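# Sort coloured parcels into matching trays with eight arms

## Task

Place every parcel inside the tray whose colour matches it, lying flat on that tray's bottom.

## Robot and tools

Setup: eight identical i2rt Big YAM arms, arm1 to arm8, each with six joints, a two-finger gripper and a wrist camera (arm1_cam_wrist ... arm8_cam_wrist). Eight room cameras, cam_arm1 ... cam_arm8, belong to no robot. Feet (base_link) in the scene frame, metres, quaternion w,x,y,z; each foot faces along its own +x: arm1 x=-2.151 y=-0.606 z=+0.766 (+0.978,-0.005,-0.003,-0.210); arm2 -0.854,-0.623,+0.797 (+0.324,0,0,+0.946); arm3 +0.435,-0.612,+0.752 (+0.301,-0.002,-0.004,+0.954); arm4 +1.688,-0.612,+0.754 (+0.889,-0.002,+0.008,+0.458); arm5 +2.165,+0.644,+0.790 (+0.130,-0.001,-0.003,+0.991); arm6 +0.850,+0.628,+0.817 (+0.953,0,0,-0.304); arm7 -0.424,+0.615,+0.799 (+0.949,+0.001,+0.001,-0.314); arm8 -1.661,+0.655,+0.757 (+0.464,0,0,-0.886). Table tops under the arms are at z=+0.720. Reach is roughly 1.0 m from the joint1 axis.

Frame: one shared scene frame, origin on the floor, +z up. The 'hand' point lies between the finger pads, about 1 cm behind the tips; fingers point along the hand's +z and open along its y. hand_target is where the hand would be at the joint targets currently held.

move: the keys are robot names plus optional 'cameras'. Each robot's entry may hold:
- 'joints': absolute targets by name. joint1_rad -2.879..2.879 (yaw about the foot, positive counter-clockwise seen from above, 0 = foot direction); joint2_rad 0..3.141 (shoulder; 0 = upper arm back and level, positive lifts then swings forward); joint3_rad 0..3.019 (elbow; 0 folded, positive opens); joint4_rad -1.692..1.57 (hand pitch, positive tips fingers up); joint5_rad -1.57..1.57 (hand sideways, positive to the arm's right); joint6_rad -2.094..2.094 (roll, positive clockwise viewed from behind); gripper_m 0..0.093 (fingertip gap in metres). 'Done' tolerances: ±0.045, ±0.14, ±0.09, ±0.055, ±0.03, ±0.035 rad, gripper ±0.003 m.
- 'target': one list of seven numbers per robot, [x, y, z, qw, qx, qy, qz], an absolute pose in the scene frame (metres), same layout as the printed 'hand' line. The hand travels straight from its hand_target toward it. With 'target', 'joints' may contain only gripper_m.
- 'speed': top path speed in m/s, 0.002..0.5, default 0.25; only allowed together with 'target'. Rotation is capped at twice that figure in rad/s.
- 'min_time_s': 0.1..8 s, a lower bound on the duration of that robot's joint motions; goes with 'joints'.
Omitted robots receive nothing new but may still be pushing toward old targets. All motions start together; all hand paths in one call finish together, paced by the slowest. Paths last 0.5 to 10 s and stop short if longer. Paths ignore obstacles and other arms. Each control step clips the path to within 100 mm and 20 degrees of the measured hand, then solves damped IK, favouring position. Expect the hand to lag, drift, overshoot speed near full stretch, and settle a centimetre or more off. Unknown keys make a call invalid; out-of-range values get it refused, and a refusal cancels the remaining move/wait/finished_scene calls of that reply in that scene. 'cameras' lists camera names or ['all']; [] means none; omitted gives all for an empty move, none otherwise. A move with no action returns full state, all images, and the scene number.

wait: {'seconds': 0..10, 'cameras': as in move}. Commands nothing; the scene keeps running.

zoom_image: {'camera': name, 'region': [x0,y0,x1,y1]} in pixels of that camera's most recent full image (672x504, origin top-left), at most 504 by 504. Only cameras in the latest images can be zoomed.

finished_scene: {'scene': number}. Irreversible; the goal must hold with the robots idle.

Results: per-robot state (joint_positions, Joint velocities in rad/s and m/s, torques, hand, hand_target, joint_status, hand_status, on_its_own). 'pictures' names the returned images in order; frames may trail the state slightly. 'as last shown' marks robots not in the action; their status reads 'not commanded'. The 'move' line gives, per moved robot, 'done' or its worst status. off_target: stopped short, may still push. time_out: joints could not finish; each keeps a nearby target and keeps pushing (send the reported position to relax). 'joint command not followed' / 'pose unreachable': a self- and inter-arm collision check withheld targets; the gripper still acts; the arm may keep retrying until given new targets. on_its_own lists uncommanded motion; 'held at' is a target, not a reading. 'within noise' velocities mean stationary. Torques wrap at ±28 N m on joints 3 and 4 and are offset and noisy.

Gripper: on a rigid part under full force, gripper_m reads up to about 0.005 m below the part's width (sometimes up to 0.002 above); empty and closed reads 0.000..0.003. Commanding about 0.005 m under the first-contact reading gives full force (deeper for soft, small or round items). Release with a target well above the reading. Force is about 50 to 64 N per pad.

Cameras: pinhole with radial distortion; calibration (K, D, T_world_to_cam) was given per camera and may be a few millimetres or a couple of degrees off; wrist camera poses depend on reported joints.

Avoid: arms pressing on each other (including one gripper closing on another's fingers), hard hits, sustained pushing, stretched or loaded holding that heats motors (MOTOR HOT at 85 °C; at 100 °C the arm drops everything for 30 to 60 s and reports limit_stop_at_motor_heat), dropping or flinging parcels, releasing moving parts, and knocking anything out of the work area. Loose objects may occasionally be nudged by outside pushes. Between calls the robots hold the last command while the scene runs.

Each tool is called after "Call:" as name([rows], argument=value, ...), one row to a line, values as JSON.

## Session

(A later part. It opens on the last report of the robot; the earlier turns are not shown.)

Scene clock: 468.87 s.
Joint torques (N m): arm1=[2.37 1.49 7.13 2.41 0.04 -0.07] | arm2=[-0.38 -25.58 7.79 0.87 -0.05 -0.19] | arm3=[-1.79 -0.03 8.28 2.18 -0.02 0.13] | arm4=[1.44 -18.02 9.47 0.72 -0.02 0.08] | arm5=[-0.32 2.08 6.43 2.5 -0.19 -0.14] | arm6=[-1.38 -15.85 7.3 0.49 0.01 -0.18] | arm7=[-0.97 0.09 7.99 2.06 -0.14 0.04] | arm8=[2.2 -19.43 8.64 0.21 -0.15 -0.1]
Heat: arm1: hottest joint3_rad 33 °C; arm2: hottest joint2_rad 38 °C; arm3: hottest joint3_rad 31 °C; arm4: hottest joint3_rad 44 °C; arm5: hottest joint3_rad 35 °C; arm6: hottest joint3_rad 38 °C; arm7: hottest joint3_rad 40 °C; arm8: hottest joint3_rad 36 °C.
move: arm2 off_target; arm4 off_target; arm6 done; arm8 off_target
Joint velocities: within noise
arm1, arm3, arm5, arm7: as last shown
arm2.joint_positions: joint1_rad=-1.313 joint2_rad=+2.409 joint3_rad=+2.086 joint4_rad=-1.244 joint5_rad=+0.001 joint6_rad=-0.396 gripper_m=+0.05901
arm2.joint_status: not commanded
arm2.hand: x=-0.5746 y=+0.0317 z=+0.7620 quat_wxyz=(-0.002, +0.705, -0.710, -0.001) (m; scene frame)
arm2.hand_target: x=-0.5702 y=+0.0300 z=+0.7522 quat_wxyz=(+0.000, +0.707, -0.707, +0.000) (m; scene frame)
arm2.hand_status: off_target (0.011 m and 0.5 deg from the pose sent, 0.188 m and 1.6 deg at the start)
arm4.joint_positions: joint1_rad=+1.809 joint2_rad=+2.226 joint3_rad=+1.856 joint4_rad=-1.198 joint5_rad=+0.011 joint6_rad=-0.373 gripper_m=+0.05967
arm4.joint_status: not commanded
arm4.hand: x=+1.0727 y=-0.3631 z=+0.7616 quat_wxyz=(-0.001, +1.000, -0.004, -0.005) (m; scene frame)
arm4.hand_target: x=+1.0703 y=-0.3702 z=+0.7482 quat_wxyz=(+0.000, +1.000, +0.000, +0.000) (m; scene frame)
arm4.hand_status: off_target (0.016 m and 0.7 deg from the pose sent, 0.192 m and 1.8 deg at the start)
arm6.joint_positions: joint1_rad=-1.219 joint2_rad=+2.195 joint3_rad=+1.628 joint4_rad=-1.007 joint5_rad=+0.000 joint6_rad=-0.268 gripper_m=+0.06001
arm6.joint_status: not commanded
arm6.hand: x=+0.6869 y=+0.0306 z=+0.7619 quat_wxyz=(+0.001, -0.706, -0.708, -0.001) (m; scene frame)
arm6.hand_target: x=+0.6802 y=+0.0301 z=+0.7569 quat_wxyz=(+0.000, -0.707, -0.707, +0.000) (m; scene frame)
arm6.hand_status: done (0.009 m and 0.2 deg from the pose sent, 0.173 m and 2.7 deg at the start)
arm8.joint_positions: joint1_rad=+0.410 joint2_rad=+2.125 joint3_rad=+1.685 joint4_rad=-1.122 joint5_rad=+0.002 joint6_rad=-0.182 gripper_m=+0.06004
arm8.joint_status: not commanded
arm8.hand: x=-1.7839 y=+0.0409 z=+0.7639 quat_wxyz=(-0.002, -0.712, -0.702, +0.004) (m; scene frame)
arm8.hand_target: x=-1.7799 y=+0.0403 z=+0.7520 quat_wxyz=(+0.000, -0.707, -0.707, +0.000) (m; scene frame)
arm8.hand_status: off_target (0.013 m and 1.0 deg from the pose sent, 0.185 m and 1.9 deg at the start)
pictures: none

Call:
move(arm8={"joints": {"gripper_m": 0.093}}, arm2={"joints": {"gripper_m": 0.093}}, arm6={"joints": {"gripper_m": 0.093}}, arm4={"joints": {"gripper_m": 0.093}})

Call:
move(arm8={"target": [-1.78, 0.055, 0.93, 0, 0.7071, 0.7071, 0], "speed": 0.2}, arm2={"target": [-0.57, 0.02, 0.93, 0, -0.7071, 0.7071, 0], "speed": 0.2}, arm6={"target": [0.68, 0.045, 0.94, 0, 0.7071, 0.7071, 0], "speed": 0.2}, arm4={"target": [1.085, -0.37, 0.93, 0, -1, 0, 0], "speed": 0.2}, cameras=["arm2_cam_wrist","arm4_cam_wrist","arm6_cam_wrist","arm8_cam_wrist"])

Call:
move(arm8={"joints": {"joint2_rad": 0.8, "joint3_rad": 1.43, "joint4_rad": -1.5}, "min_time_s": 3}, arm2={"joints": {"joint2_rad": 0.8, "joint3_rad": 1.43, "joint4_rad": -1.5}, "min_time_s": 3}, arm6={"joints": {"joint2_rad": 0.8, "joint3_rad": 1.43, "joint4_rad": -1.5}, "min_time_s": 3}, arm4={"joints": {"joint2_rad": 0.8, "joint3_rad": 1.43, "joint4_rad": -1.5}, "min_time_s": 3}, cameras=["cam_arm1","cam_arm3","cam_arm2","cam_arm6"])

Scene clock: 489.17 s.
Joint torques (N m): arm1=[2.26 1.44 7.16 2.33 0.02 -0.07] | arm2=[-0.26 -26.29 7.77 0.87 -0.05 -0.2] | arm3=[-1.55 -0.09 8.25 2.17 0 0.12] | arm4=[1.38 -18.02 9.47 0.72 -0.02 0.08] | arm5=[-0.32 2.43 6.42 2.36 -0.18 -0.18] | arm6=[-1.44 -15.74 7.28 0.49 0 -0.18] | arm7=[-1.2 0.15 8.01 2.04 -0.14 0.03] | arm8=[2.2 -19.49 8.69 0.21 -0.17 -0.11]
Heat: arm1: hottest joint3_rad 33 °C; arm2: hottest joint2_rad 40 °C; arm3: hottest joint3_rad 31 °C; arm4: hottest joint3_rad 45 °C; arm5: hottest joint3_rad 35 °C; arm6: hottest joint3_rad 36 °C; arm7: hottest joint3_rad 40 °C; arm8: hottest joint2_rad 36 °C.
move: arm2 done; arm4 done; arm6 done; arm8 done
Joint velocities: within noise
arm1, arm3, arm5, arm7: as last shown
arm2.joint_positions: joint1_rad=-1.313 joint2_rad=+2.409 joint3_rad=+2.086 joint4_rad=-1.244 joint5_rad=+0.001 joint6_rad=-0.396 gripper_m=+0.09283
arm2.joint_status: all done
arm2.hand: x=-0.5746 y=+0.0317 z=+0.7617 quat_wxyz=(-0.002, +0.705, -0.710, -0.001) (m; scene frame)
arm2.hand_target: x=-0.5702 y=+0.0299 z=+0.7520 quat_wxyz=(+0.000, +0.707, -0.707, +0.000) (m; scene frame)
arm2.hand_status: not commanded
arm4.joint_positions: joint1_rad=+1.809 joint2_rad=+2.226 joint3_rad=+1.856 joint4_rad=-1.198 joint5_rad=+0.011 joint6_rad=-0.373 gripper_m=+0.09281
arm4.joint_status: all done
arm4.hand: x=+1.0727 y=-0.3631 z=+0.7616 quat_wxyz=(-0.001, +1.000, -0.004, -0.005) (m; scene frame)
arm4.hand_target: x=+1.0703 y=-0.3702 z=+0.7482 quat_wxyz=(+0.000, +1.000, +0.000, +0.000) (m; scene frame)
arm4.hand_status: not commanded
arm6.joint_positions: joint1_rad=-1.219 joint2_rad=+2.195 joint3_rad=+1.628 joint4_rad=-1.007 joint5_rad=+0.000 joint6_rad=-0.268 gripper_m=+0.09279
arm6.joint_status: all done
arm6.hand: x=+0.6869 y=+0.0306 z=+0.7619 quat_wxyz=(+0.001, -0.706, -0.708, -0.001) (m; scene frame)
arm6.hand_target: x=+0.6802 y=+0.0301 z=+0.7569 quat_wxyz=(+0.000, -0.707, -0.707, +0.000) (m; scene frame)
arm6.hand_status: not commanded
arm8.joint_positions: joint1_rad=+0.410 joint2_rad=+2.125 joint3_rad=+1.685 joint4_rad=-1.121 joint5_rad=+0.002 joint6_rad=-0.182 gripper_m=+0.09283
arm8.joint_status: all done
arm8.hand: x=-1.7839 y=+0.0408 z=+0.7639 quat_wxyz=(-0.002, -0.712, -0.702, +0.005) (m; scene frame)
arm8.hand_target: x=-1.7799 y=+0.0403 z=+0.7520 quat_wxyz=(+0.000, -0.707, -0.707, +0.000) (m; scene frame)
arm8.hand_status: not commanded
pictures: none

Scene clock: 490.93 s.
Joint torques (N m): arm1=[2.02 1.96 7.13 2.37 0.01 -0.09] | arm2=[-0.32 -26.11 12.36 0.1 -0.03 -0.21] | arm3=[-1.67 0.09 8.31 2.21 -0.02 0.12] | arm4=[0.97 -18.14 15.16 -0.28 -0.03 0.04] | arm5=[-0.44 1.79 6.52 2.37 -0.17 -0.2] | arm6=[-1.44 -16.67 12.22 -0.27 0.03 -0.18] | arm7=[-1.14 0.21 8.08 1.98 -0.15 0.02] | arm8=[1.79 -20.01 14.02 -0.69 -0.16 -0.1]
Heat: arm1: hottest joint3_rad 33 °C; arm2: hottest joint2_rad 40 °C; arm3: hottest joint3_rad 31 °C; arm4: hottest joint3_rad 45 °C; arm5: hottest joint3_rad 35 °C; arm6: hottest joint3_rad 36 °C; arm7: hottest joint3_rad 40 °C; arm8: hottest joint2_rad 36 °C.
move: arm2 off_target; arm4 off_target; arm6 off_target; arm8 off_target
Joint velocities: within noise
arm1.joint_positions: joint1_rad=+1.448 joint2_rad=+0.697 joint3_rad=+1.439 joint4_rad=-1.319 joint5_rad=+0.009 joint6_rad=+0.008 gripper_m=+0.09398
arm1.joint_status: not commanded
arm1.hand: x=-2.0141 y=-0.3757 z=+1.3126 quat_wxyz=(-0.416, +0.428, -0.769, -0.227) (m; scene frame)
arm1.hand_target: x=-2.0145 y=-0.3695 z=+1.3114 quat_wxyz=(-0.417, +0.436, -0.763, -0.230) (m; scene frame)
arm1.hand_status: not commanded
arm2.joint_positions: joint1_rad=-1.319 joint2_rad=+2.274 joint3_rad=+2.243 joint4_rad=-1.577 joint5_rad=+0.001 joint6_rad=-0.400 gripper_m=+0.09293
arm2.joint_status: not commanded
arm2.hand: x=-0.5790 y=+0.0109 z=+0.9140 quat_wxyz=(+0.017, +0.704, -0.710, +0.007) (m; scene frame)
arm2.hand_target: x=-0.5704 y=+0.0191 z=+0.9300 quat_wxyz=(-0.001, +0.707, -0.707, +0.000) (m; scene frame)
arm2.hand_status: off_target (0.021 m and 2.1 deg from the pose sent, 0.169 m and 0.5 deg at the start)
arm3.joint_positions: joint1_rad=-2.147 joint2_rad=+0.694 joint3_rad=+1.428 joint4_rad=-1.324 joint5_rad=+0.002 joint6_rad=-0.016 gripper_m=+0.09400
arm3.joint_status: not commanded
arm3.hand: x=+0.6773 y=-0.5168 z=+1.2966 quat_wxyz=(-0.466, +0.174, -0.863, -0.087) (m; scene frame)
arm3.hand_target: x=+0.6838 y=-0.5186 z=+1.3008 quat_wxyz=(-0.475, +0.159, -0.861, -0.088) (m; scene frame)
arm3.hand_status: not commanded
arm4.joint_positions: joint1_rad=+1.809 joint2_rad=+2.086 joint3_rad=+2.016 joint4_rad=-1.552 joint5_rad=+0.011 joint6_rad=-0.373 gripper_m=+0.09290
arm4.joint_status: not commanded
arm4.hand: x=+1.1000 y=-0.3718 z=+0.9100 quat_wxyz=(+0.009, +1.000, -0.003, +0.020) (m; scene frame)
arm4.hand_target: x=+1.0861 y=-0.3706 z=+0.9299 quat_wxyz=(+0.000, +1.000, +0.000, +0.000) (m; scene frame)
arm4.hand_status: off_target (0.025 m and 2.6 deg from the pose sent, 0.169 m and 0.7 deg at the start)
arm5.joint_positions: joint1_rad=+0.638 joint2_rad=+0.694 joint3_rad=+1.425 joint4_rad=-1.321 joint5_rad=+0.000 joint6_rad=+0.010 gripper_m=+0.09398
arm5.joint_status: not commanded
arm5.hand: x=+1.9164 y=+0.5437 z=+1.3304 quat_wxyz=(+0.088, +0.869, +0.162, -0.460) (m; scene frame)
arm5.hand_target: x=+1.9128 y=+0.5400 z=+1.3360 quat_wxyz=(+0.090, +0.862, +0.169, -0.469) (m; scene frame)
arm5.hand_status: not commanded
arm6.joint_positions: joint1_rad=-1.225 joint2_rad=+1.994 joint3_rad=+1.707 joint4_rad=-1.347 joint5_rad=+0.000 joint6_rad=-0.274 gripper_m=+0.09288
arm6.joint_status: not commanded
arm6.hand: x=+0.6913 y=+0.0601 z=+0.9095 quat_wxyz=(+0.015, -0.706, -0.707, -0.027) (m; scene frame)
arm6.hand_target: x=+0.6804 y=+0.0466 z=+0.9401 quat_wxyz=(+0.000, -0.707, -0.707, +0.000) (m; scene frame)
arm6.hand_status: off_target (0.036 m and 3.6 deg from the pose sent, 0.179 m and 0.2 deg at the start)
arm7.joint_positions: joint1_rad=-1.251 joint2_rad=+0.694 joint3_rad=+1.440 joint4_rad=-1.320 joint5_rad=+0.002 joint6_rad=+0.009 gripper_m=+0.09400
arm7.joint_status: not commanded
arm7.hand: x=-0.5069 y=+0.3639 z=+1.3481 quat_wxyz=(-0.280, -0.715, -0.511, +0.386) (m; scene frame)
arm7.hand_target: x=-0.5109 y=+0.3586 z=+1.3456 quat_wxyz=(-0.278, -0.714, -0.511, +0.390) (m; scene frame)
arm7.hand_status: not commanded
arm8.joint_positions: joint1_rad=+0.410 joint2_rad=+1.970 joint3_rad=+1.830 joint4_rad=-1.473 joint5_rad=+0.002 joint6_rad=-0.186 gripper_m=+0.09292
arm8.joint_status: not commanded
arm8.hand: x=-1.7786 y=+0.0678 z=+0.9098 quat_wxyz=(+0.012, -0.710, -0.704, -0.017) (m; scene frame)
arm8.hand_target: x=-1.7798 y=+0.0559 z=+0.9301 quat_wxyz=(+0.000, -0.707, -0.707, +0.000) (m; scene frame)
arm8.hand_status: off_target (0.024 m and 2.5 deg from the pose sent, 0.167 m and 1.0 deg at the start)
pictures: arm2_cam_wrist, arm4_cam_wrist, arm6_cam_wrist, arm8_cam_wrist
camera_calibration:
arm2_cam_wrist: T_world_to_cam=[[0.999909, -0.0134742, -0.0011938, 0.578984], [-0.00994599, -0.792149, 0.610246, -0.551706], [-0.00916825, -0.610179, -0.792211, 0.847684], [0, 0, 0, 1]] pos_world=[-0.576647, 0.0880061, 1.00891]
arm4_cam_wrist: T_world_to_cam=[[-0.00765805, 0.999946, -0.00699432, 0.383978], [0.789649, 0.0103385, 0.613472, -1.41954], [0.613512, -0.00082505, -0.789685, 0.170126], [0, 0, 0, 1]] pos_world=[1.0195, -0.369141, 1.00788]
arm6_cam_wrist: T_world_to_cam=[[-0.999909, -0.00856662, -0.0104155, 0.699792], [-0.0131916, 0.781778, 0.623417, -0.60029], [0.00280205, 0.623498, -0.78182, 0.797668], [0, 0, 0, 1]] pos_world=[0.689574, -0.0220558, 1.00515]
arm8_cam_wrist: T_world_to_cam=[[-0.999742, 0.0157824, -0.0163455, -1.76326], [0.00213147, 0.781363, 0.624073, -0.613857], [0.0226211, 0.623878, -0.781195, 0.83095], [0, 0, 0, 1]] pos_world=[-1.78029, -0.0109378, 1.0034]

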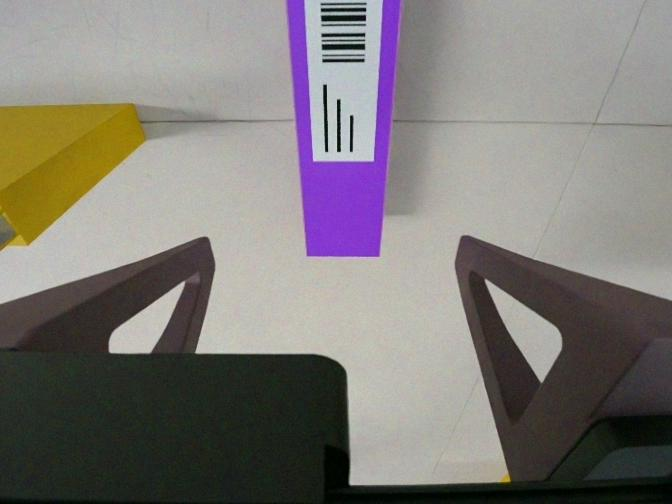

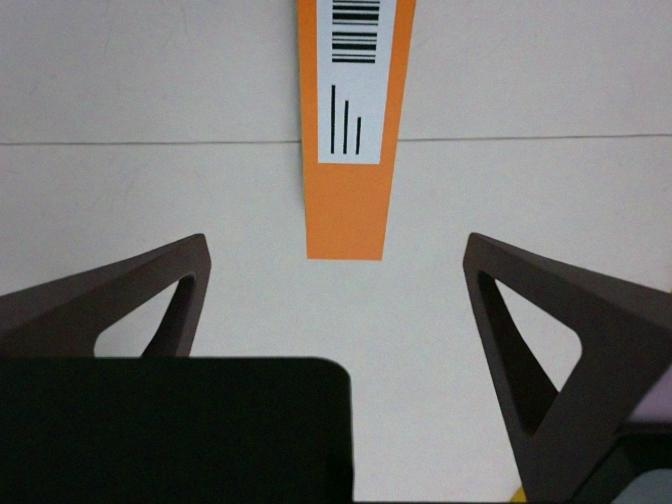

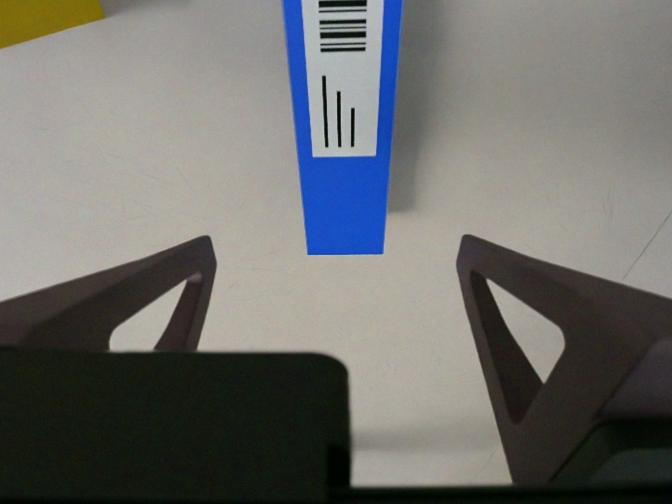

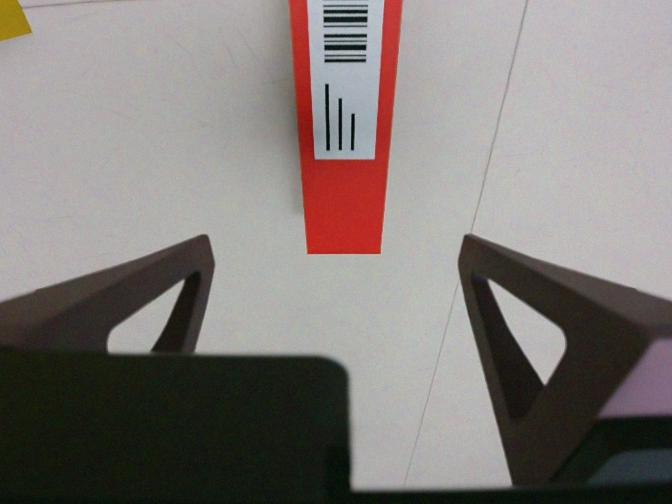

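Scene clock: 494.67 s.
Joint torques (N m): arm1=[2.14 1.61 7.13 2.39 0.04 -0.07] | arm2=[-0.32 -1.26 7.49 2.32 -0.03 -0.19] | arm3=[-1.61 -0.15 8.32 2.19 -0.01 0.12] | arm4=[0.67 0.03 8.95 2.15 -0.02 0.06] | arm5=[0.03 1.49 6.46 2.4 -0.18 -0.16] | arm6=[-1.49 -0.15 8.32 0.87 0.03 -0.16] | arm7=[-1.03 0.21 8.03 2.03 -0.14 0.03] | arm8=[2.08 -0.38 8.61 0.64 -0.14 -0.11]
Heat: arm1: hottest joint3_rad 33 °C; arm2: hottest joint2_rad 39 °C; arm3: hottest joint3_rad 31 °C; arm4: hottest joint3_rad 45 °C; arm5: hottest joint3_rad 35 °C; arm6: hottest joint3_rad 36 °C; arm7: hottest joint3_rad 40 °C; arm8: hottest joint2_rad 36 °C.
move: arm2 done; arm4 done; arm6 done; arm8 done
Joint velocities: within noise
arm1, arm3, arm5, arm7: as last shown
arm2.joint_positions: joint1_rad=-1.319 joint2_rad=+0.796 joint3_rad=+1.432 joint4_rad=-1.520 joint5_rad=+0.001 joint6_rad=-0.400 gripper_m=+0.09293
arm2.joint_status: all done
arm2.hand: x=-0.7461 y=-0.3758 z=+1.2814 quat_wxyz=(-0.313, +0.663, -0.669, -0.125) (m; scene frame)
arm2.hand_target: x=-0.7424 y=-0.3718 z=+1.2825 quat_wxyz=(-0.321, +0.664, -0.664, -0.124) (m; scene frame)
arm2.hand_status: not commanded
arm4.joint_positions: joint1_rad=+1.809 joint2_rad=+0.797 joint3_rad=+1.436 joint4_rad=-1.518 joint5_rad=+0.011 joint6_rad=-0.373 gripper_m=+0.09290
arm4.joint_status: all done
arm4.hand: x=+1.4431 y=-0.5040 z=+1.2414 quat_wxyz=(-0.125, +0.939, -0.008, -0.319) (m; scene frame)
arm4.hand_target: x=+1.4383 y=-0.5039 z=+1.2406 quat_wxyz=(-0.126, +0.938, -0.005, -0.323) (m; scene frame)
arm4.hand_status: not commanded
arm6.joint_positions: joint1_rad=-1.225 joint2_rad=+0.801 joint3_rad=+1.427 joint4_rad=-1.492 joint5_rad=+0.000 joint6_rad=-0.274 gripper_m=+0.09288
arm6.joint_status: all done
arm6.hand: x=+0.7755 y=+0.3614 z=+1.3017 quat_wxyz=(-0.169, -0.663, -0.664, +0.301) (m; scene frame)
arm6.hand_target: x=+0.7730 y=+0.3641 z=+1.3023 quat_wxyz=(-0.165, -0.664, -0.664, +0.301) (m; scene frame)
arm6.hand_status: not commanded
arm8.joint_positions: joint1_rad=+0.410 joint2_rad=+0.798 joint3_rad=+1.434 joint4_rad=-1.492 joint5_rad=+0.002 joint6_rad=-0.186 gripper_m=+0.09292
arm8.joint_status: all done
arm8.hand: x=-1.7156 y=+0.3853 z=+1.2463 quat_wxyz=(-0.196, -0.666, -0.659, +0.291) (m; scene frame)
arm8.hand_target: x=-1.7148 y=+0.3858 z=+1.2427 quat_wxyz=(-0.191, -0.664, -0.664, +0.286) (m; scene frame)
arm8.hand_status: not commanded
pictures: cam_arm1, cam_arm2, cam_arm3, cam_arm6

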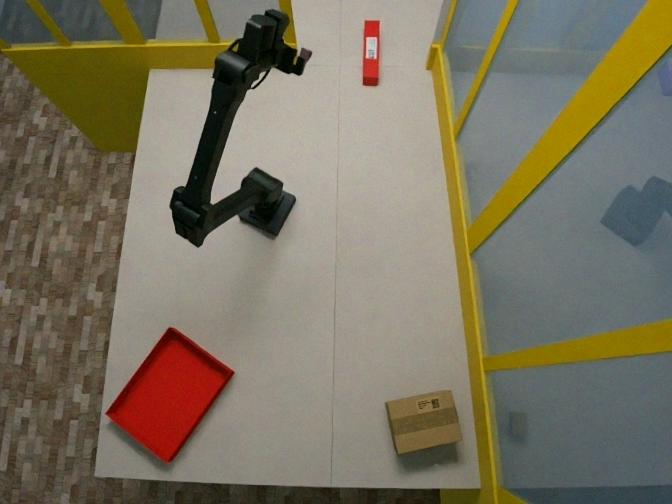

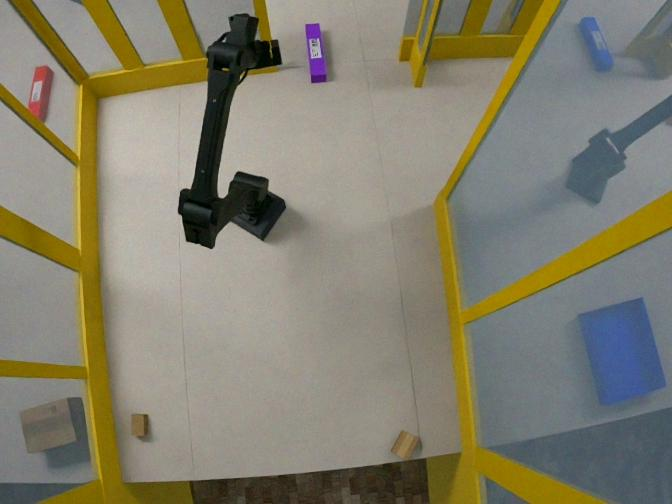

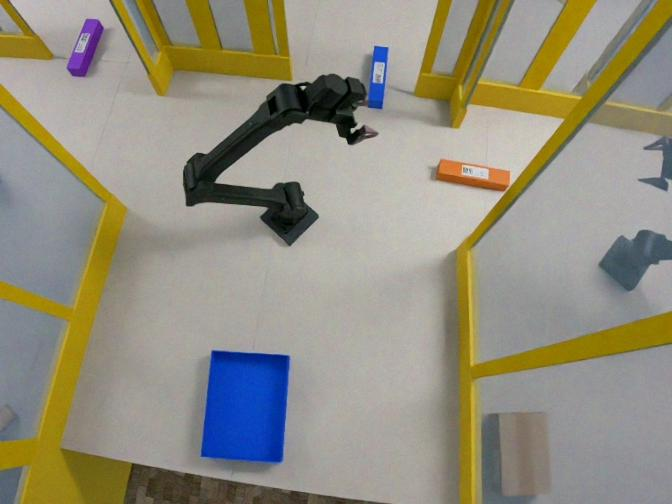

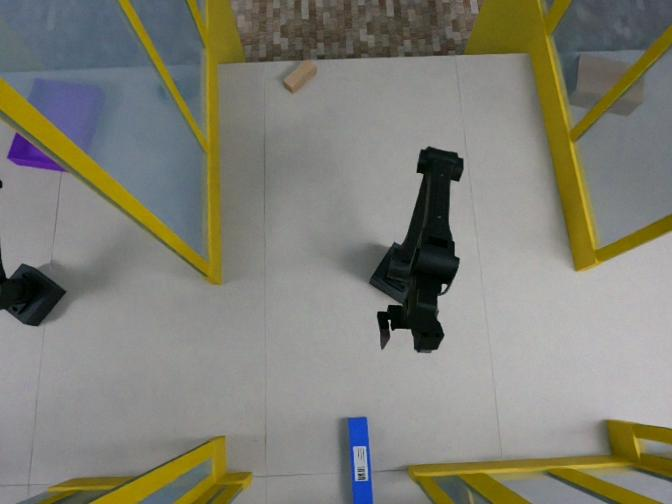

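Call:
move(arm1={"target": [-1.781, 0.041, 0.90, 0, -0.7071, 0.7071, 0]}, arm7={"target": [-0.572, 0.034, 0.90, 0, 0.7071, 0.7071, 0]}, arm3={"target": [1.073, -0.36, 0.90, 0, 0, 1, 0]}, arm8={"joints": {"joint1_rad": -0.8}, "min_time_s": 3}, arm2={"joints": {"joint1_rad": 0}, "min_time_s": 3}, arm4={"joints": {"joint1_rad": 0.5}, "min_time_s": 3}, cameras=["arm1_cam_wrist","arm7_cam_wrist","arm3_cam_wrist"])

Scene clock: 523.43 s.
Joint torques (N m): arm1=[1.73 -22.07 12.29 -0.24 0.11 -0.07] | arm2=[0.79 -1.26 7.49 2.32 -0.02 -0.18] | arm3=[-1.26 -23.77 14.22 -0.39 -0.23 0.13] | arm4=[-1.44 -0.26 9.03 2.13 -0.04 0.06] | arm5=[0.26 2.26 6.38 2.55 -0.17 -0.13] | arm6=[-1.49 -0.21 8.32 0.88 0.03 -0.17] | arm7=[0.5 -15.33 14.43 -0.38 0.05 0.04] | arm8=[1.44 -0.15 8.65 0.58 -0.14 -0.1]
Heat: arm1: hottest joint3_rad 33 °C; arm2: hottest joint3_rad 36 °C; arm3: hottest joint3_rad 31 °C; arm4: hottest joint3_rad 43 °C; arm5: hottest joint3_rad 35 °C; arm6: hottest joint3_rad 35 °C; arm7: hottest joint3_rad 40 °C; arm8: hottest joint3_rad 34 °C.
move: arm1 off_target; arm2 done; arm3 off_target; arm4 done; arm7 off_target; arm8 done
Joint velocities: within noise
arm1.joint_positions: joint1_rad=+1.462 joint2_rad=+2.417 joint3_rad=+2.552 joint4_rad=-1.673 joint5_rad=-0.011 joint6_rad=-0.513 gripper_m=+0.09399
arm1.joint_status: not commanded
arm1.hand: x=-1.7786 y=+0.0307 z=+0.8950 quat_wxyz=(-0.012, +0.700, -0.714, -0.005) (m; scene frame)
arm1.hand_target: x=-1.7815 y=+0.0401 z=+0.8996 quat_wxyz=(-0.021, +0.707, -0.707, -0.006) (m; scene frame)
arm1.hand_status: off_target (0.012 m and 1.8 deg from the pose sent, 0.631 m and 64.2 deg at the start; a joint's target at an end of its range on 25 of 110 steps)
arm2.joint_positions: joint1_rad=-0.007 joint2_rad=+0.796 joint3_rad=+1.432 joint4_rad=-1.520 joint5_rad=+0.001 joint6_rad=-0.401 gripper_m=+0.09293
arm2.joint_status: all done
arm2.hand: x=-1.0658 y=-0.4558 z=+1.2814 quat_wxyz=(-0.172, +0.933, -0.125, -0.290) (m; scene frame)
arm2.hand_target: x=-1.0709 y=-0.4540 z=+1.2825 quat_wxyz=(-0.177, +0.932, -0.115, -0.295) (m; scene frame)
arm2.hand_status: not commanded
arm3.joint_positions: joint1_rad=-2.143 joint2_rad=+2.213 joint3_rad=+2.164 joint4_rad=-1.567 joint5_rad=+0.007 joint6_rad=+0.361 gripper_m=+0.09400
arm3.joint_status: not commanded
arm3.hand: x=+1.0587 y=-0.3595 z=+0.8834 quat_wxyz=(+0.017, +0.013, -1.000, +0.009) (m; scene frame)
arm3.hand_target: x=+1.0721 y=-0.3605 z=+0.8999 quat_wxyz=(-0.001, +0.000, -1.000, +0.000) (m; scene frame)
arm3.hand_status: off_target (0.022 m and 2.6 deg from the pose sent, 0.582 m and 60.7 deg at the start)
arm4.joint_positions: joint1_rad=+0.516 joint2_rad=+0.797 joint3_rad=+1.436 joint4_rad=-1.518 joint5_rad=+0.012 joint6_rad=-0.373 gripper_m=+0.09290
arm4.joint_status: all done
arm4.hand: x=+1.7236 y=-0.3378 z=+1.2365 quat_wxyz=(-0.286, +0.748, -0.573, -0.174) (m; scene frame)
arm4.hand_target: x=+1.7288 y=-0.3339 z=+1.2355 quat_wxyz=(-0.291, +0.742, -0.579, -0.172) (m; scene frame)
arm4.hand_status: not commanded
arm5, arm6: as last shown
arm7.joint_positions: joint1_rad=-1.190 joint2_rad=+1.957 joint3_rad=+1.631 joint4_rad=-1.282 joint5_rad=-0.005 joint6_rad=-0.241 gripper_m=+0.09400
arm7.joint_status: not commanded
arm7.hand: x=-0.5719 y=+0.0539 z=+0.8831 quat_wxyz=(+0.009, -0.713, -0.701, -0.018) (m; scene frame)
arm7.hand_target: x=-0.5716 y=+0.0351 z=+0.9001 quat_wxyz=(+0.000, -0.707, -0.707, +0.000) (m; scene frame)
arm7.hand_status: off_target (0.026 m and 2.5 deg from the pose sent, 0.560 m and 59.8 deg at the start)
arm8.joint_positions: joint1_rad=-0.794 joint2_rad=+0.798 joint3_rad=+1.434 joint4_rad=-1.492 joint5_rad=+0.001 joint6_rad=-0.187 gripper_m=+0.09292
arm8.joint_status: all done
arm8.hand: x=-1.9330 y=+0.6094 z=+1.2461 quat_wxyz=(+0.003, -0.922, -0.166, +0.350) (m; scene frame)
arm8.hand_target: x=-1.9326 y=+0.6111 z=+1.2424 quat_wxyz=(+0.005, -0.924, -0.168, +0.343) (m; scene frame)
arm8.hand_status: not commanded
pictures: arm1_cam_wrist, arm3_cam_wrist, arm7_cam_wrist
camera_calibration:
arm1_cam_wrist: T_world_to_cam=[[0.99938, -0.034855, 0.00487951, 1.77529], [-0.0317077, -0.831495, 0.554626, -0.523739], [-0.0152742, -0.554437, -0.832085, 0.862934], [0, 0, 0, 1]] pos_world=[-1.77761, 0.104834, 0.999851]
arm3_cam_wrist: T_world_to_cam=[[0.0221139, -0.999408, 0.026354, -0.407143], [-0.793434, -0.00150629, 0.608655, 0.306432], [-0.608255, -0.0343699, -0.792997, 1.4578], [0, 0, 0, 1]] pos_world=[1.13885, -0.356336, 0.980253]
arm7_cam_wrist: T_world_to_cam=[[-0.999997, 0.00243587, 0.000175958, -0.57542], [0.00205267, 0.79927, 0.600969, -0.567467], [0.00132324, 0.600967, -0.799273, 0.797258], [0, 0, 0, 1]] pos_world=[-0.575308, -0.0241653, 0.978357]

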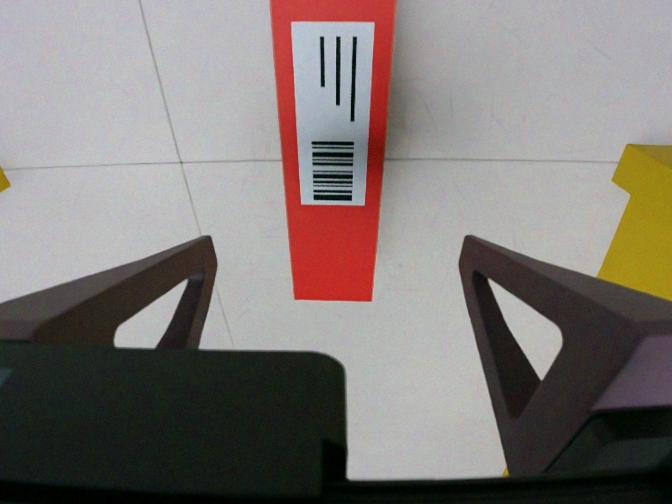

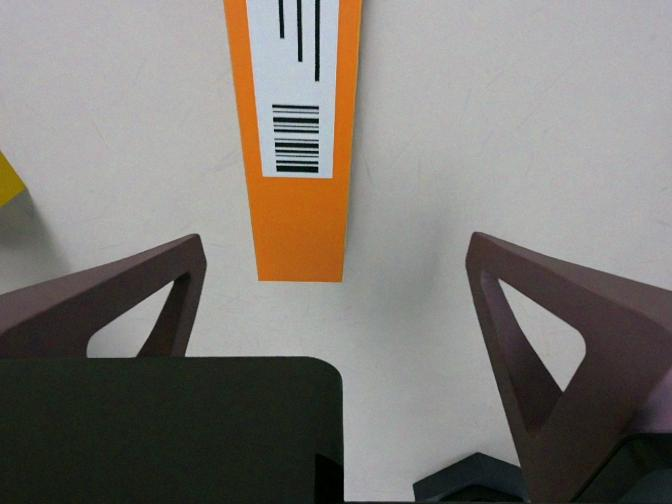

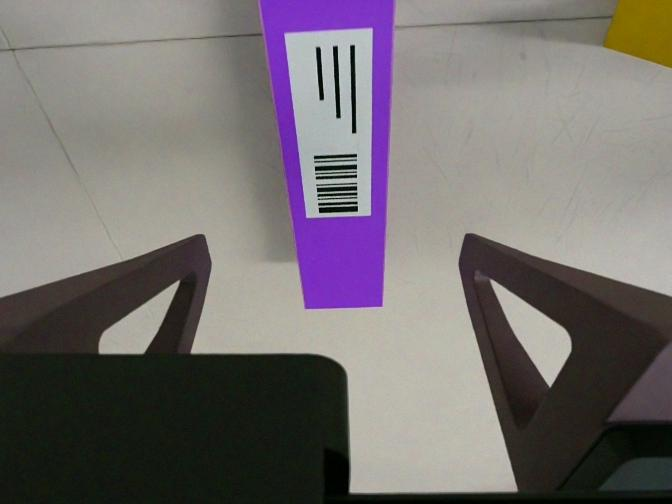

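Call:
move(arm1={"target": [-1.7825, 0.047, 0.755, 0, -0.7009, 0.7133, 0], "speed": 0.12}, arm7={"target": [-0.574, 0.038, 0.757, 0, 0.6852, 0.7284, 0], "speed": 0.12}, arm3={"target": [1.096, -0.343, 0.757, 0, 0.0218, 0.9998, 0], "speed": 0.12}, cameras=["arm1_cam_wrist","arm7_cam_wrist","arm3_cam_wrist"])

Scene clock: 557.90 s.
Joint torques (N m): arm1=[2.02 -21.95 9.02 0.68 0.13 0.09] | arm2=[0.79 -1.26 7.49 2.32 -0.02 -0.18] | arm3=[-0.5 -24.47 9.72 0.57 -0.22 0.09] | arm4=[-1.44 -0.26 9.03 2.13 -0.03 0.06] | arm5=[-0.32 2.37 6.41 2.37 -0.22 -0.16] | arm6=[-1.49 -0.15 8.31 0.88 0.03 -0.16] | arm7=[0.15 -15.62 7.77 0.53 0.06 0.03] | arm8=[1.32 -0.15 8.66 0.58 -0.12 -0.1]
Heat: arm1: hottest joint3_rad 40 °C; arm2: hottest joint3_rad 36 °C; arm3: hottest joint3_rad 36 °C; arm4: hottest joint3_rad 42 °C; arm5: hottest joint3_rad 35 °C; arm6: hottest joint3_rad 34 °C; arm7: hottest joint3_rad 47 °C; arm8: hottest joint3_rad 34 °C.
move: arm1 off_target; arm3 done; arm7 off_target
Joint velocities: within noise
arm1.joint_positions: joint1_rad=+1.467 joint2_rad=+2.501 joint3_rad=+2.378 joint4_rad=-1.436 joint5_rad=-0.010 joint6_rad=-0.506 gripper_m=+0.09399
arm1.joint_status: not commanded
arm1.hand: x=-1.7757 y=+0.0407 z=+0.7682 quat_wxyz=(-0.002, +0.699, -0.715, -0.002) (m; scene frame)
arm1.hand_target: x=-1.7826 y=+0.0466 z=+0.7551 quat_wxyz=(+0.000, +0.701, -0.713, +0.000) (m; scene frame)
arm1.hand_status: off_target (0.016 m and 0.4 deg from the pose sent, 0.141 m and 1.5 deg at the start)
arm2, arm4, arm5, arm6, arm8: as last shown
arm3.joint_positions: joint1_rad=-2.143 joint2_rad=+2.381 joint3_rad=+2.133 joint4_rad=-1.348 joint5_rad=+0.007 joint6_rad=+0.415 gripper_m=+0.09400
arm3.joint_status: not commanded
arm3.hand: x=+1.0906 y=-0.3461 z=+0.7580 quat_wxyz=(+0.007, -0.014, -1.000, +0.005) (m; scene frame)
arm3.hand_target: x=+1.0959 y=-0.3431 z=+0.7572 quat_wxyz=(+0.000, -0.022, -1.000, +0.000) (m; scene frame)
arm3.hand_status: done (0.006 m and 1.4 deg from the pose sent, 0.133 m and 4.5 deg at the start)
arm7.joint_positions: joint1_rad=-1.190 joint2_rad=+2.106 joint3_rad=+1.542 joint4_rad=-0.996 joint5_rad=-0.004 joint6_rad=-0.307 gripper_m=+0.09400
arm7.joint_status: not commanded
arm7.hand: x=-0.5768 y=+0.0361 z=+0.7671 quat_wxyz=(-0.003, -0.690, -0.724, +0.003) (m; scene frame)
arm7.hand_target: x=-0.5741 y=+0.0381 z=+0.7572 quat_wxyz=(+0.000, -0.685, -0.728, +0.000) (m; scene frame)
arm7.hand_status: off_target (0.011 m and 0.9 deg from the pose sent, 0.127 m and 5.1 deg at the start)
pictures: arm1_cam_wrist, arm3_cam_wrist, arm7_cam_wrist
camera_calibration:
arm1_cam_wrist: T_world_to_cam=[[0.999277, -0.0377504, -0.00460166, 1.78052], [-0.0283922, -0.821056, 0.570141, -0.451416], [-0.0253013, -0.569598, -0.821534, 0.737735], [0, 0, 0, 1]] pos_world=[-1.77338, 0.11679, 0.871639]
arm3_cam_wrist: T_world_to_cam=[[-0.0317044, -0.999297, 0.0200134, -0.327602], [-0.803935, 0.0373933, 0.593541, 0.444474], [-0.593872, 0.00272843, -0.804555, 1.38414], [0, 0, 0, 1]] pos_world=[1.16895, -0.347769, 0.856364]
arm7_cam_wrist: T_world_to_cam=[[-0.997908, -0.0632687, 0.0132975, -0.58672], [-0.0448121, 0.825156, 0.563125, -0.482527], [-0.0466006, 0.561351, -0.826265, 0.709775], [0, 0, 0, 1]] pos_world=[-0.574039, -0.0373932, 0.865987]

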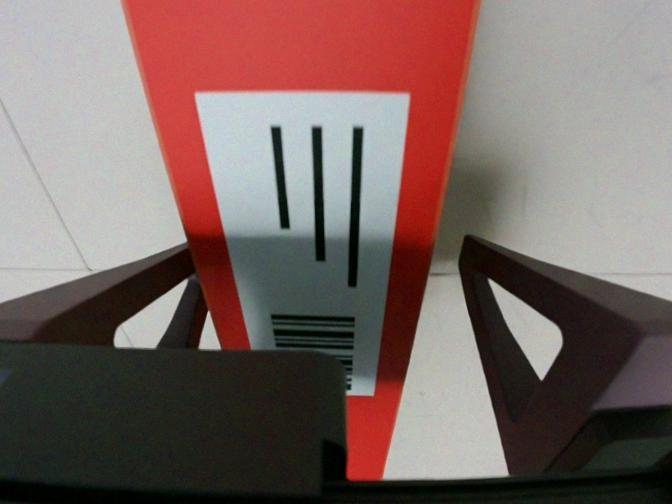

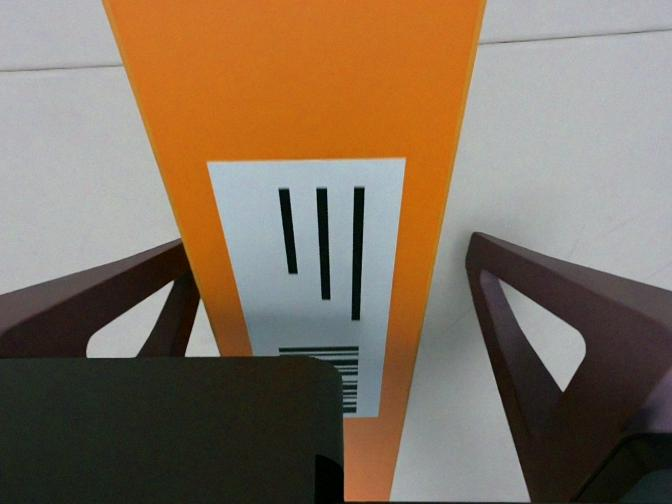

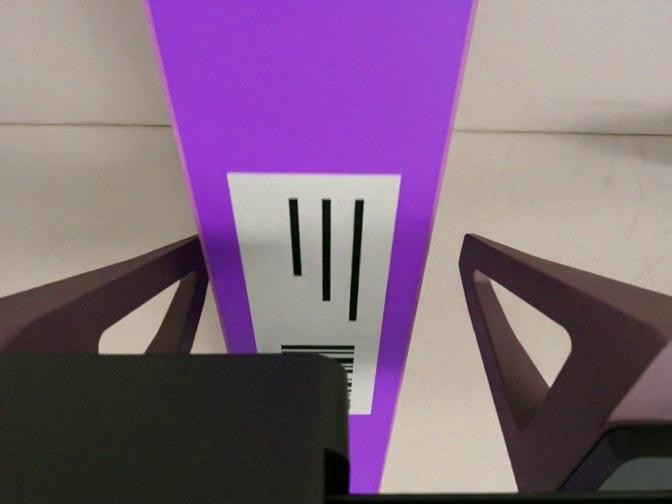

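Call:
move(arm1={"joints": {"gripper_m": 0.05}}, arm7={"joints": {"gripper_m": 0.05}}, arm3={"joints": {"gripper_m": 0.05}})

Call:
move(arm1={"target": [-1.79, 0.02, 0.95, 0, -0.7009, 0.7133, 0], "speed": 0.15}, arm7={"target": [-0.57, 0.055, 0.95, 0, 0.6852, 0.7284, 0], "speed": 0.15}, arm3={"target": [1.07, -0.35, 0.95, 0, 0.0218, 0.9998, 0], "speed": 0.15})

Call:
move(arm1={"joints": {"joint2_rad": 0.9, "joint3_rad": 1.43, "joint4_rad": -1.5}, "min_time_s": 3}, arm7={"joints": {"joint2_rad": 0.9, "joint3_rad": 1.43, "joint4_rad": -1.5}, "min_time_s": 3}, arm3={"joints": {"joint2_rad": 0.9, "joint3_rad": 1.43, "joint4_rad": -1.5}, "min_time_s": 3}, cameras=["arm1_cam_wrist","arm7_cam_wrist","arm3_cam_wrist"])

Scene clock: 570.67 s.
Joint torques (N m): arm1=[2.2 -22.01 8.96 0.64 0.11 0.08] | arm2=[0.79 -1.26 7.49 2.32 -0.02 -0.18] | arm3=[-0.5 -25.35 9.77 0.58 -0.2 0.14] | arm4=[-1.49 -0.26 9.02 2.13 -0.03 0.06] | arm5=[0.09 2.2 6.43 2.48 -0.19 -0.18] | arm6=[-1.44 -0.15 8.31 0.87 0.03 -0.16] | arm7=[0.09 -15.74 7.79 0.57 0.05 0.04] | arm8=[1.26 -0.21 8.65 0.61 -0.14 -0.1]
Heat: arm1: hottest joint3_rad 40 °C; arm2: hottest joint3_rad 36 °C; arm3: hottest joint3_rad 34 °C; arm4: hottest joint3_rad 42 °C; arm5: hottest joint3_rad 35 °C; arm6: hottest joint3_rad 34 °C; arm7: hottest joint3_rad 45 °C; arm8: hottest joint3_rad 34 °C.
move: arm1 off_target; arm3 off_target; arm7 off_target
Joint velocities: within noise
arm1.joint_positions: joint1_rad=+1.467 joint2_rad=+2.501 joint3_rad=+2.378 joint4_rad=-1.436 joint5_rad=-0.010 joint6_rad=-0.505 gripper_m=+0.05949
arm1.joint_status: gripper_m off_target (ended at +0.05953, target +0.05000)
arm1.hand: x=-1.7761 y=+0.0410 z=+0.7682 quat_wxyz=(-0.002, +0.699, -0.715, -0.002) (m; scene frame)
arm1.hand_target: x=-1.7827 y=+0.0467 z=+0.7551 quat_wxyz=(+0.000, +0.701, -0.713, +0.000) (m; scene frame)
arm1.hand_status: not commanded
arm2, arm4, arm5, arm6, arm8: as last shown
arm3.joint_positions: joint1_rad=-2.143 joint2_rad=+2.381 joint3_rad=+2.133 joint4_rad=-1.348 joint5_rad=+0.006 joint6_rad=+0.415 gripper_m=+0.05887
arm3.joint_status: gripper_m off_target (ended at +0.05890, target +0.05000)
arm3.hand: x=+1.0906 y=-0.3459 z=+0.7580 quat_wxyz=(+0.007, -0.014, -1.000, +0.005) (m; scene frame)
arm3.hand_target: x=+1.0959 y=-0.3432 z=+0.7572 quat_wxyz=(+0.000, -0.022, -1.000, +0.000) (m; scene frame)
arm3.hand_status: not commanded
arm7.joint_positions: joint1_rad=-1.190 joint2_rad=+2.106 joint3_rad=+1.542 joint4_rad=-0.996 joint5_rad=-0.004 joint6_rad=-0.307 gripper_m=+0.06053
arm7.joint_status: gripper_m off_target (ended at +0.06056, target +0.05000)
arm7.hand: x=-0.5768 y=+0.0361 z=+0.7671 quat_wxyz=(-0.003, -0.690, -0.724, +0.003) (m; scene frame)
arm7.hand_target: x=-0.5741 y=+0.0381 z=+0.7572 quat_wxyz=(+0.000, -0.685, -0.728, +0.000) (m; scene frame)
arm7.hand_status: not commanded
pictures: none

Scene clock: 572.80 s.
Joint torques (N m): arm1=[0.91 -21.71 12.31 -0.05 0.08 -0.02] | arm2=[0.79 -1.26 7.5 2.32 -0.02 -0.18] | arm3=[-0.03 -27.81 14.28 -0.36 -0.22 0.14] | arm4=[-1.44 -0.26 9.03 2.13 -0.04 0.06] | arm5=[-0.26 1.79 6.35 2.39 -0.18 -0.15] | arm6=[-1.49 -0.15 8.31 0.9 0.03 -0.16] | arm7=[0.03 -15.44 14.71 -0.38 0.04 0.04] | arm8=[1.73 0.09 8.62 0.64 -0.15 -0.09]
Heat: arm1: hottest joint3_rad 40 °C; arm2: hottest joint3_rad 36 °C; arm3: hottest joint3_rad 34 °C; arm4: hottest joint3_rad 42 °C; arm5: hottest joint3_rad 35 °C; arm6: hottest joint3_rad 34 °C; arm7: hottest joint3_rad 45 °C; arm8: hottest joint3_rad 34 °C.
move: arm1 off_target; arm3 off_target; arm7 off_target
Joint velocities: within noise
arm1.joint_positions: joint1_rad=+1.467 joint2_rad=+2.300 joint3_rad=+2.450 joint4_rad=-1.674 joint5_rad=-0.010 joint6_rad=-0.505 gripper_m=+0.05949
arm1.joint_status: not commanded
arm1.hand: x=-1.7938 y=+0.0134 z=+0.9373 quat_wxyz=(-0.019, +0.699, -0.714, -0.006) (m; scene frame)
arm1.hand_target: x=-1.7906 y=+0.0191 z=+0.9496 quat_wxyz=(-0.032, +0.700, -0.713, -0.009) (m; scene frame)
arm1.hand_status: off_target (0.015 m and 2.2 deg from the pose sent, 0.184 m and 0.4 deg at the start; a joint's target at an end of its range on 33 of 64 steps)
arm2, arm4, arm5, arm6, arm8: as last shown
arm3.joint_positions: joint1_rad=-2.143 joint2_rad=+2.250 joint3_rad=+2.282 joint4_rad=-1.672 joint5_rad=+0.006 joint6_rad=+0.420 gripper_m=+0.05887
arm3.joint_status: not commanded
arm3.hand: x=+1.0619 y=-0.3581 z=+0.9041 quat_wxyz=(+0.028, -0.016, -0.999, +0.013) (m; scene frame)
arm3.hand_target: x=+1.0676 y=-0.3511 z=+0.9492 quat_wxyz=(-0.009, -0.022, -1.000, -0.004) (m; scene frame)
arm3.hand_status: off_target (0.047 m and 3.6 deg from the pose sent, 0.193 m and 1.3 deg at the start; a joint's target at an end of its range on 24 of 64 steps)
arm7.joint_positions: joint1_rad=-1.190 joint2_rad=+1.882 joint3_rad=+1.632 joint4_rad=-1.370 joint5_rad=-0.004 joint6_rad=-0.308 gripper_m=+0.06053
arm7.joint_status: not commanded
arm7.hand: x=-0.5668 y=+0.0731 z=+0.9256 quat_wxyz=(+0.011, -0.690, -0.724, -0.024) (m; scene frame)
arm7.hand_target: x=-0.5697 y=+0.0563 z=+0.9503 quat_wxyz=(+0.000, -0.685, -0.728, +0.000) (m; scene frame)
arm7.hand_status: off_target (0.031 m and 3.1 deg from the pose sent, 0.184 m and 0.9 deg at the start)
pictures: none

Scene clock: 576.47 s.
Joint torques (N m): arm1=[1.73 -1.85 7.75 1.99 0.12 -0.01] | arm2=[0.73 -1.26 7.49 2.32 -0.02 -0.18] | arm3=[-0.15 -4.37 9.18 1.76 -0.22 0.11] | arm4=[-1.44 -0.26 9.02 2.11 -0.04 0.06] | arm5=[-0.21 2.78 6.42 2.36 -0.19 -0.14] | arm6=[-1.44 -0.15 8.32 0.88 0.03 -0.16] | arm7=[0.09 -3.14 8.85 0.59 0.06 0.05] | arm8=[1.32 -0.21 8.58 0.7 -0.12 -0.1]
Heat: arm1: hottest joint3_rad 39 °C; arm2: hottest joint3_rad 36 °C; arm3: hottest joint3_rad 34 °C; arm4: hottest joint3_rad 42 °C; arm5: hottest joint3_rad 35 °C; arm6: hottest joint3_rad 34 °C; arm7: hottest joint3_rad 45 °C; arm8: hottest joint3_rad 34 °C.
move: arm1 done; arm3 done; arm7 done
Joint velocities: within noise
arm1.joint_positions: joint1_rad=+1.467 joint2_rad=+0.895 joint3_rad=+1.438 joint4_rad=-1.519 joint5_rad=-0.010 joint6_rad=-0.505 gripper_m=+0.05949
arm1.joint_status: all done
arm1.hand: x=-2.0010 y=-0.3380 z=+1.2240 quat_wxyz=(-0.279, +0.671, -0.682, -0.078) (m; scene frame)
arm1.hand_target: x=-1.9981 y=-0.3335 z=+1.2216 quat_wxyz=(-0.282, +0.672, -0.681, -0.077) (m; scene frame)
arm1.hand_status: not commanded
arm2, arm4, arm5, arm6, arm8: as last shown
arm3.joint_positions: joint1_rad=-2.143 joint2_rad=+0.902 joint3_rad=+1.427 joint4_rad=-1.522 joint5_rad=+0.006 joint6_rad=+0.420 gripper_m=+0.05887
arm3.joint_status: all done
arm3.hand: x=+0.7160 y=-0.5004 z=+1.2068 quat_wxyz=(-0.264, -0.017, -0.958, -0.112) (m; scene frame)
arm3.hand_target: x=+0.7188 y=-0.4967 z=+1.2120 quat_wxyz=(-0.274, -0.021, -0.954, -0.121) (m; scene frame)
arm3.hand_status: not commanded
arm7.joint_positions: joint1_rad=-1.190 joint2_rad=+0.899 joint3_rad=+1.440 joint4_rad=-1.490 joint5_rad=-0.004 joint6_rad=-0.308 gripper_m=+0.06053
arm7.joint_status: all done
arm7.hand: x=-0.5029 y=+0.3128 z=+1.2627 quat_wxyz=(-0.148, -0.656, -0.690, +0.266) (m; scene frame)
arm7.hand_target: x=-0.5019 y=+0.3143 z=+1.2562 quat_wxyz=(-0.141, -0.655, -0.696, +0.259) (m; scene frame)
arm7.hand_status: not commanded
pictures: arm1_cam_wrist, arm3_cam_wrist, arm7_cam_wrist
camera_calibration:
arm1_cam_wrist: T_world_to_cam=[[0.961536, -0.0980647, 0.256578, 1.57791], [-0.121802, -0.989462, 0.0782833, -0.670516], [0.246198, -0.106524, -0.963348, 1.7641], [0, 0, 0, 1]] pos_world=[-2.0332, -0.320794, 1.34708]
arm3_cam_wrist: T_world_to_cam=[[0.0171052, -0.975995, -0.217121, -0.239815], [-0.99613, -0.0353591, 0.0804682, 0.603023], [-0.0862138, 0.214904, -0.972822, 1.46902], [0, 0, 0, 1]] pos_world=[0.731441, -0.528434, 1.3285]
arm7_cam_wrist: T_world_to_cam=[[-0.981167, -0.00181071, 0.193151, -0.739942], [0.000259965, 0.999943, 0.0106946, -0.32102], [-0.19316, 0.0105434, -0.981111, 1.26141], [0, 0, 0, 1]] pos_world=[-0.482271, 0.306363, 1.38393]

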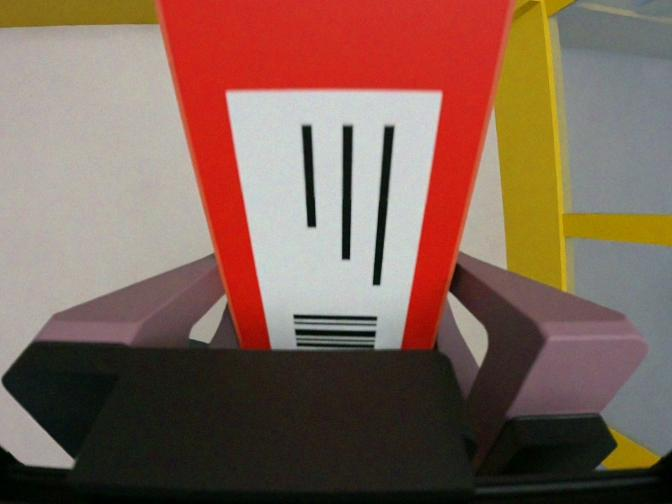

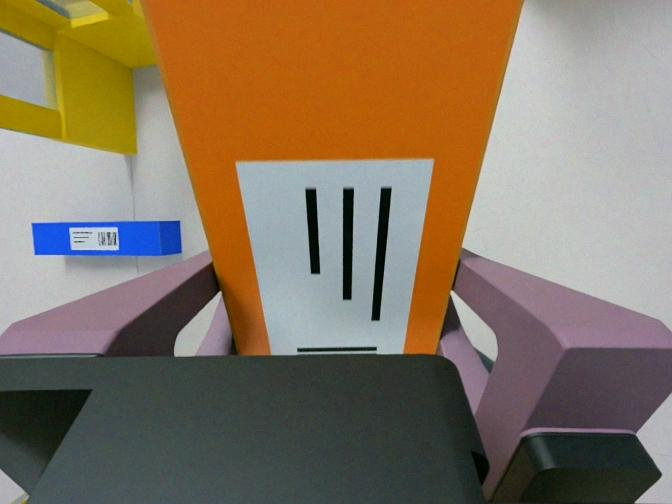

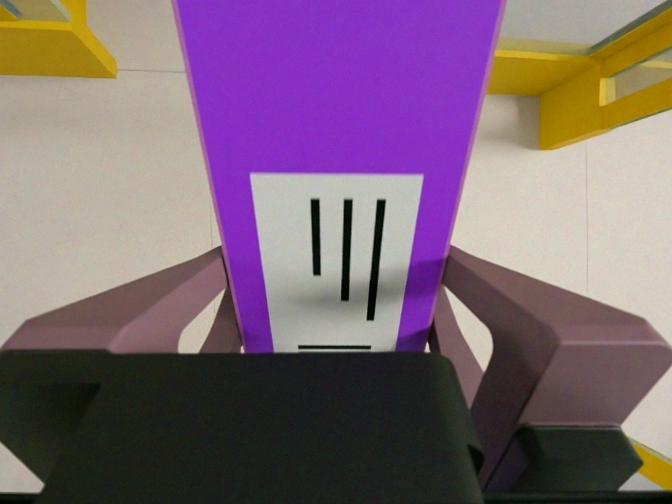

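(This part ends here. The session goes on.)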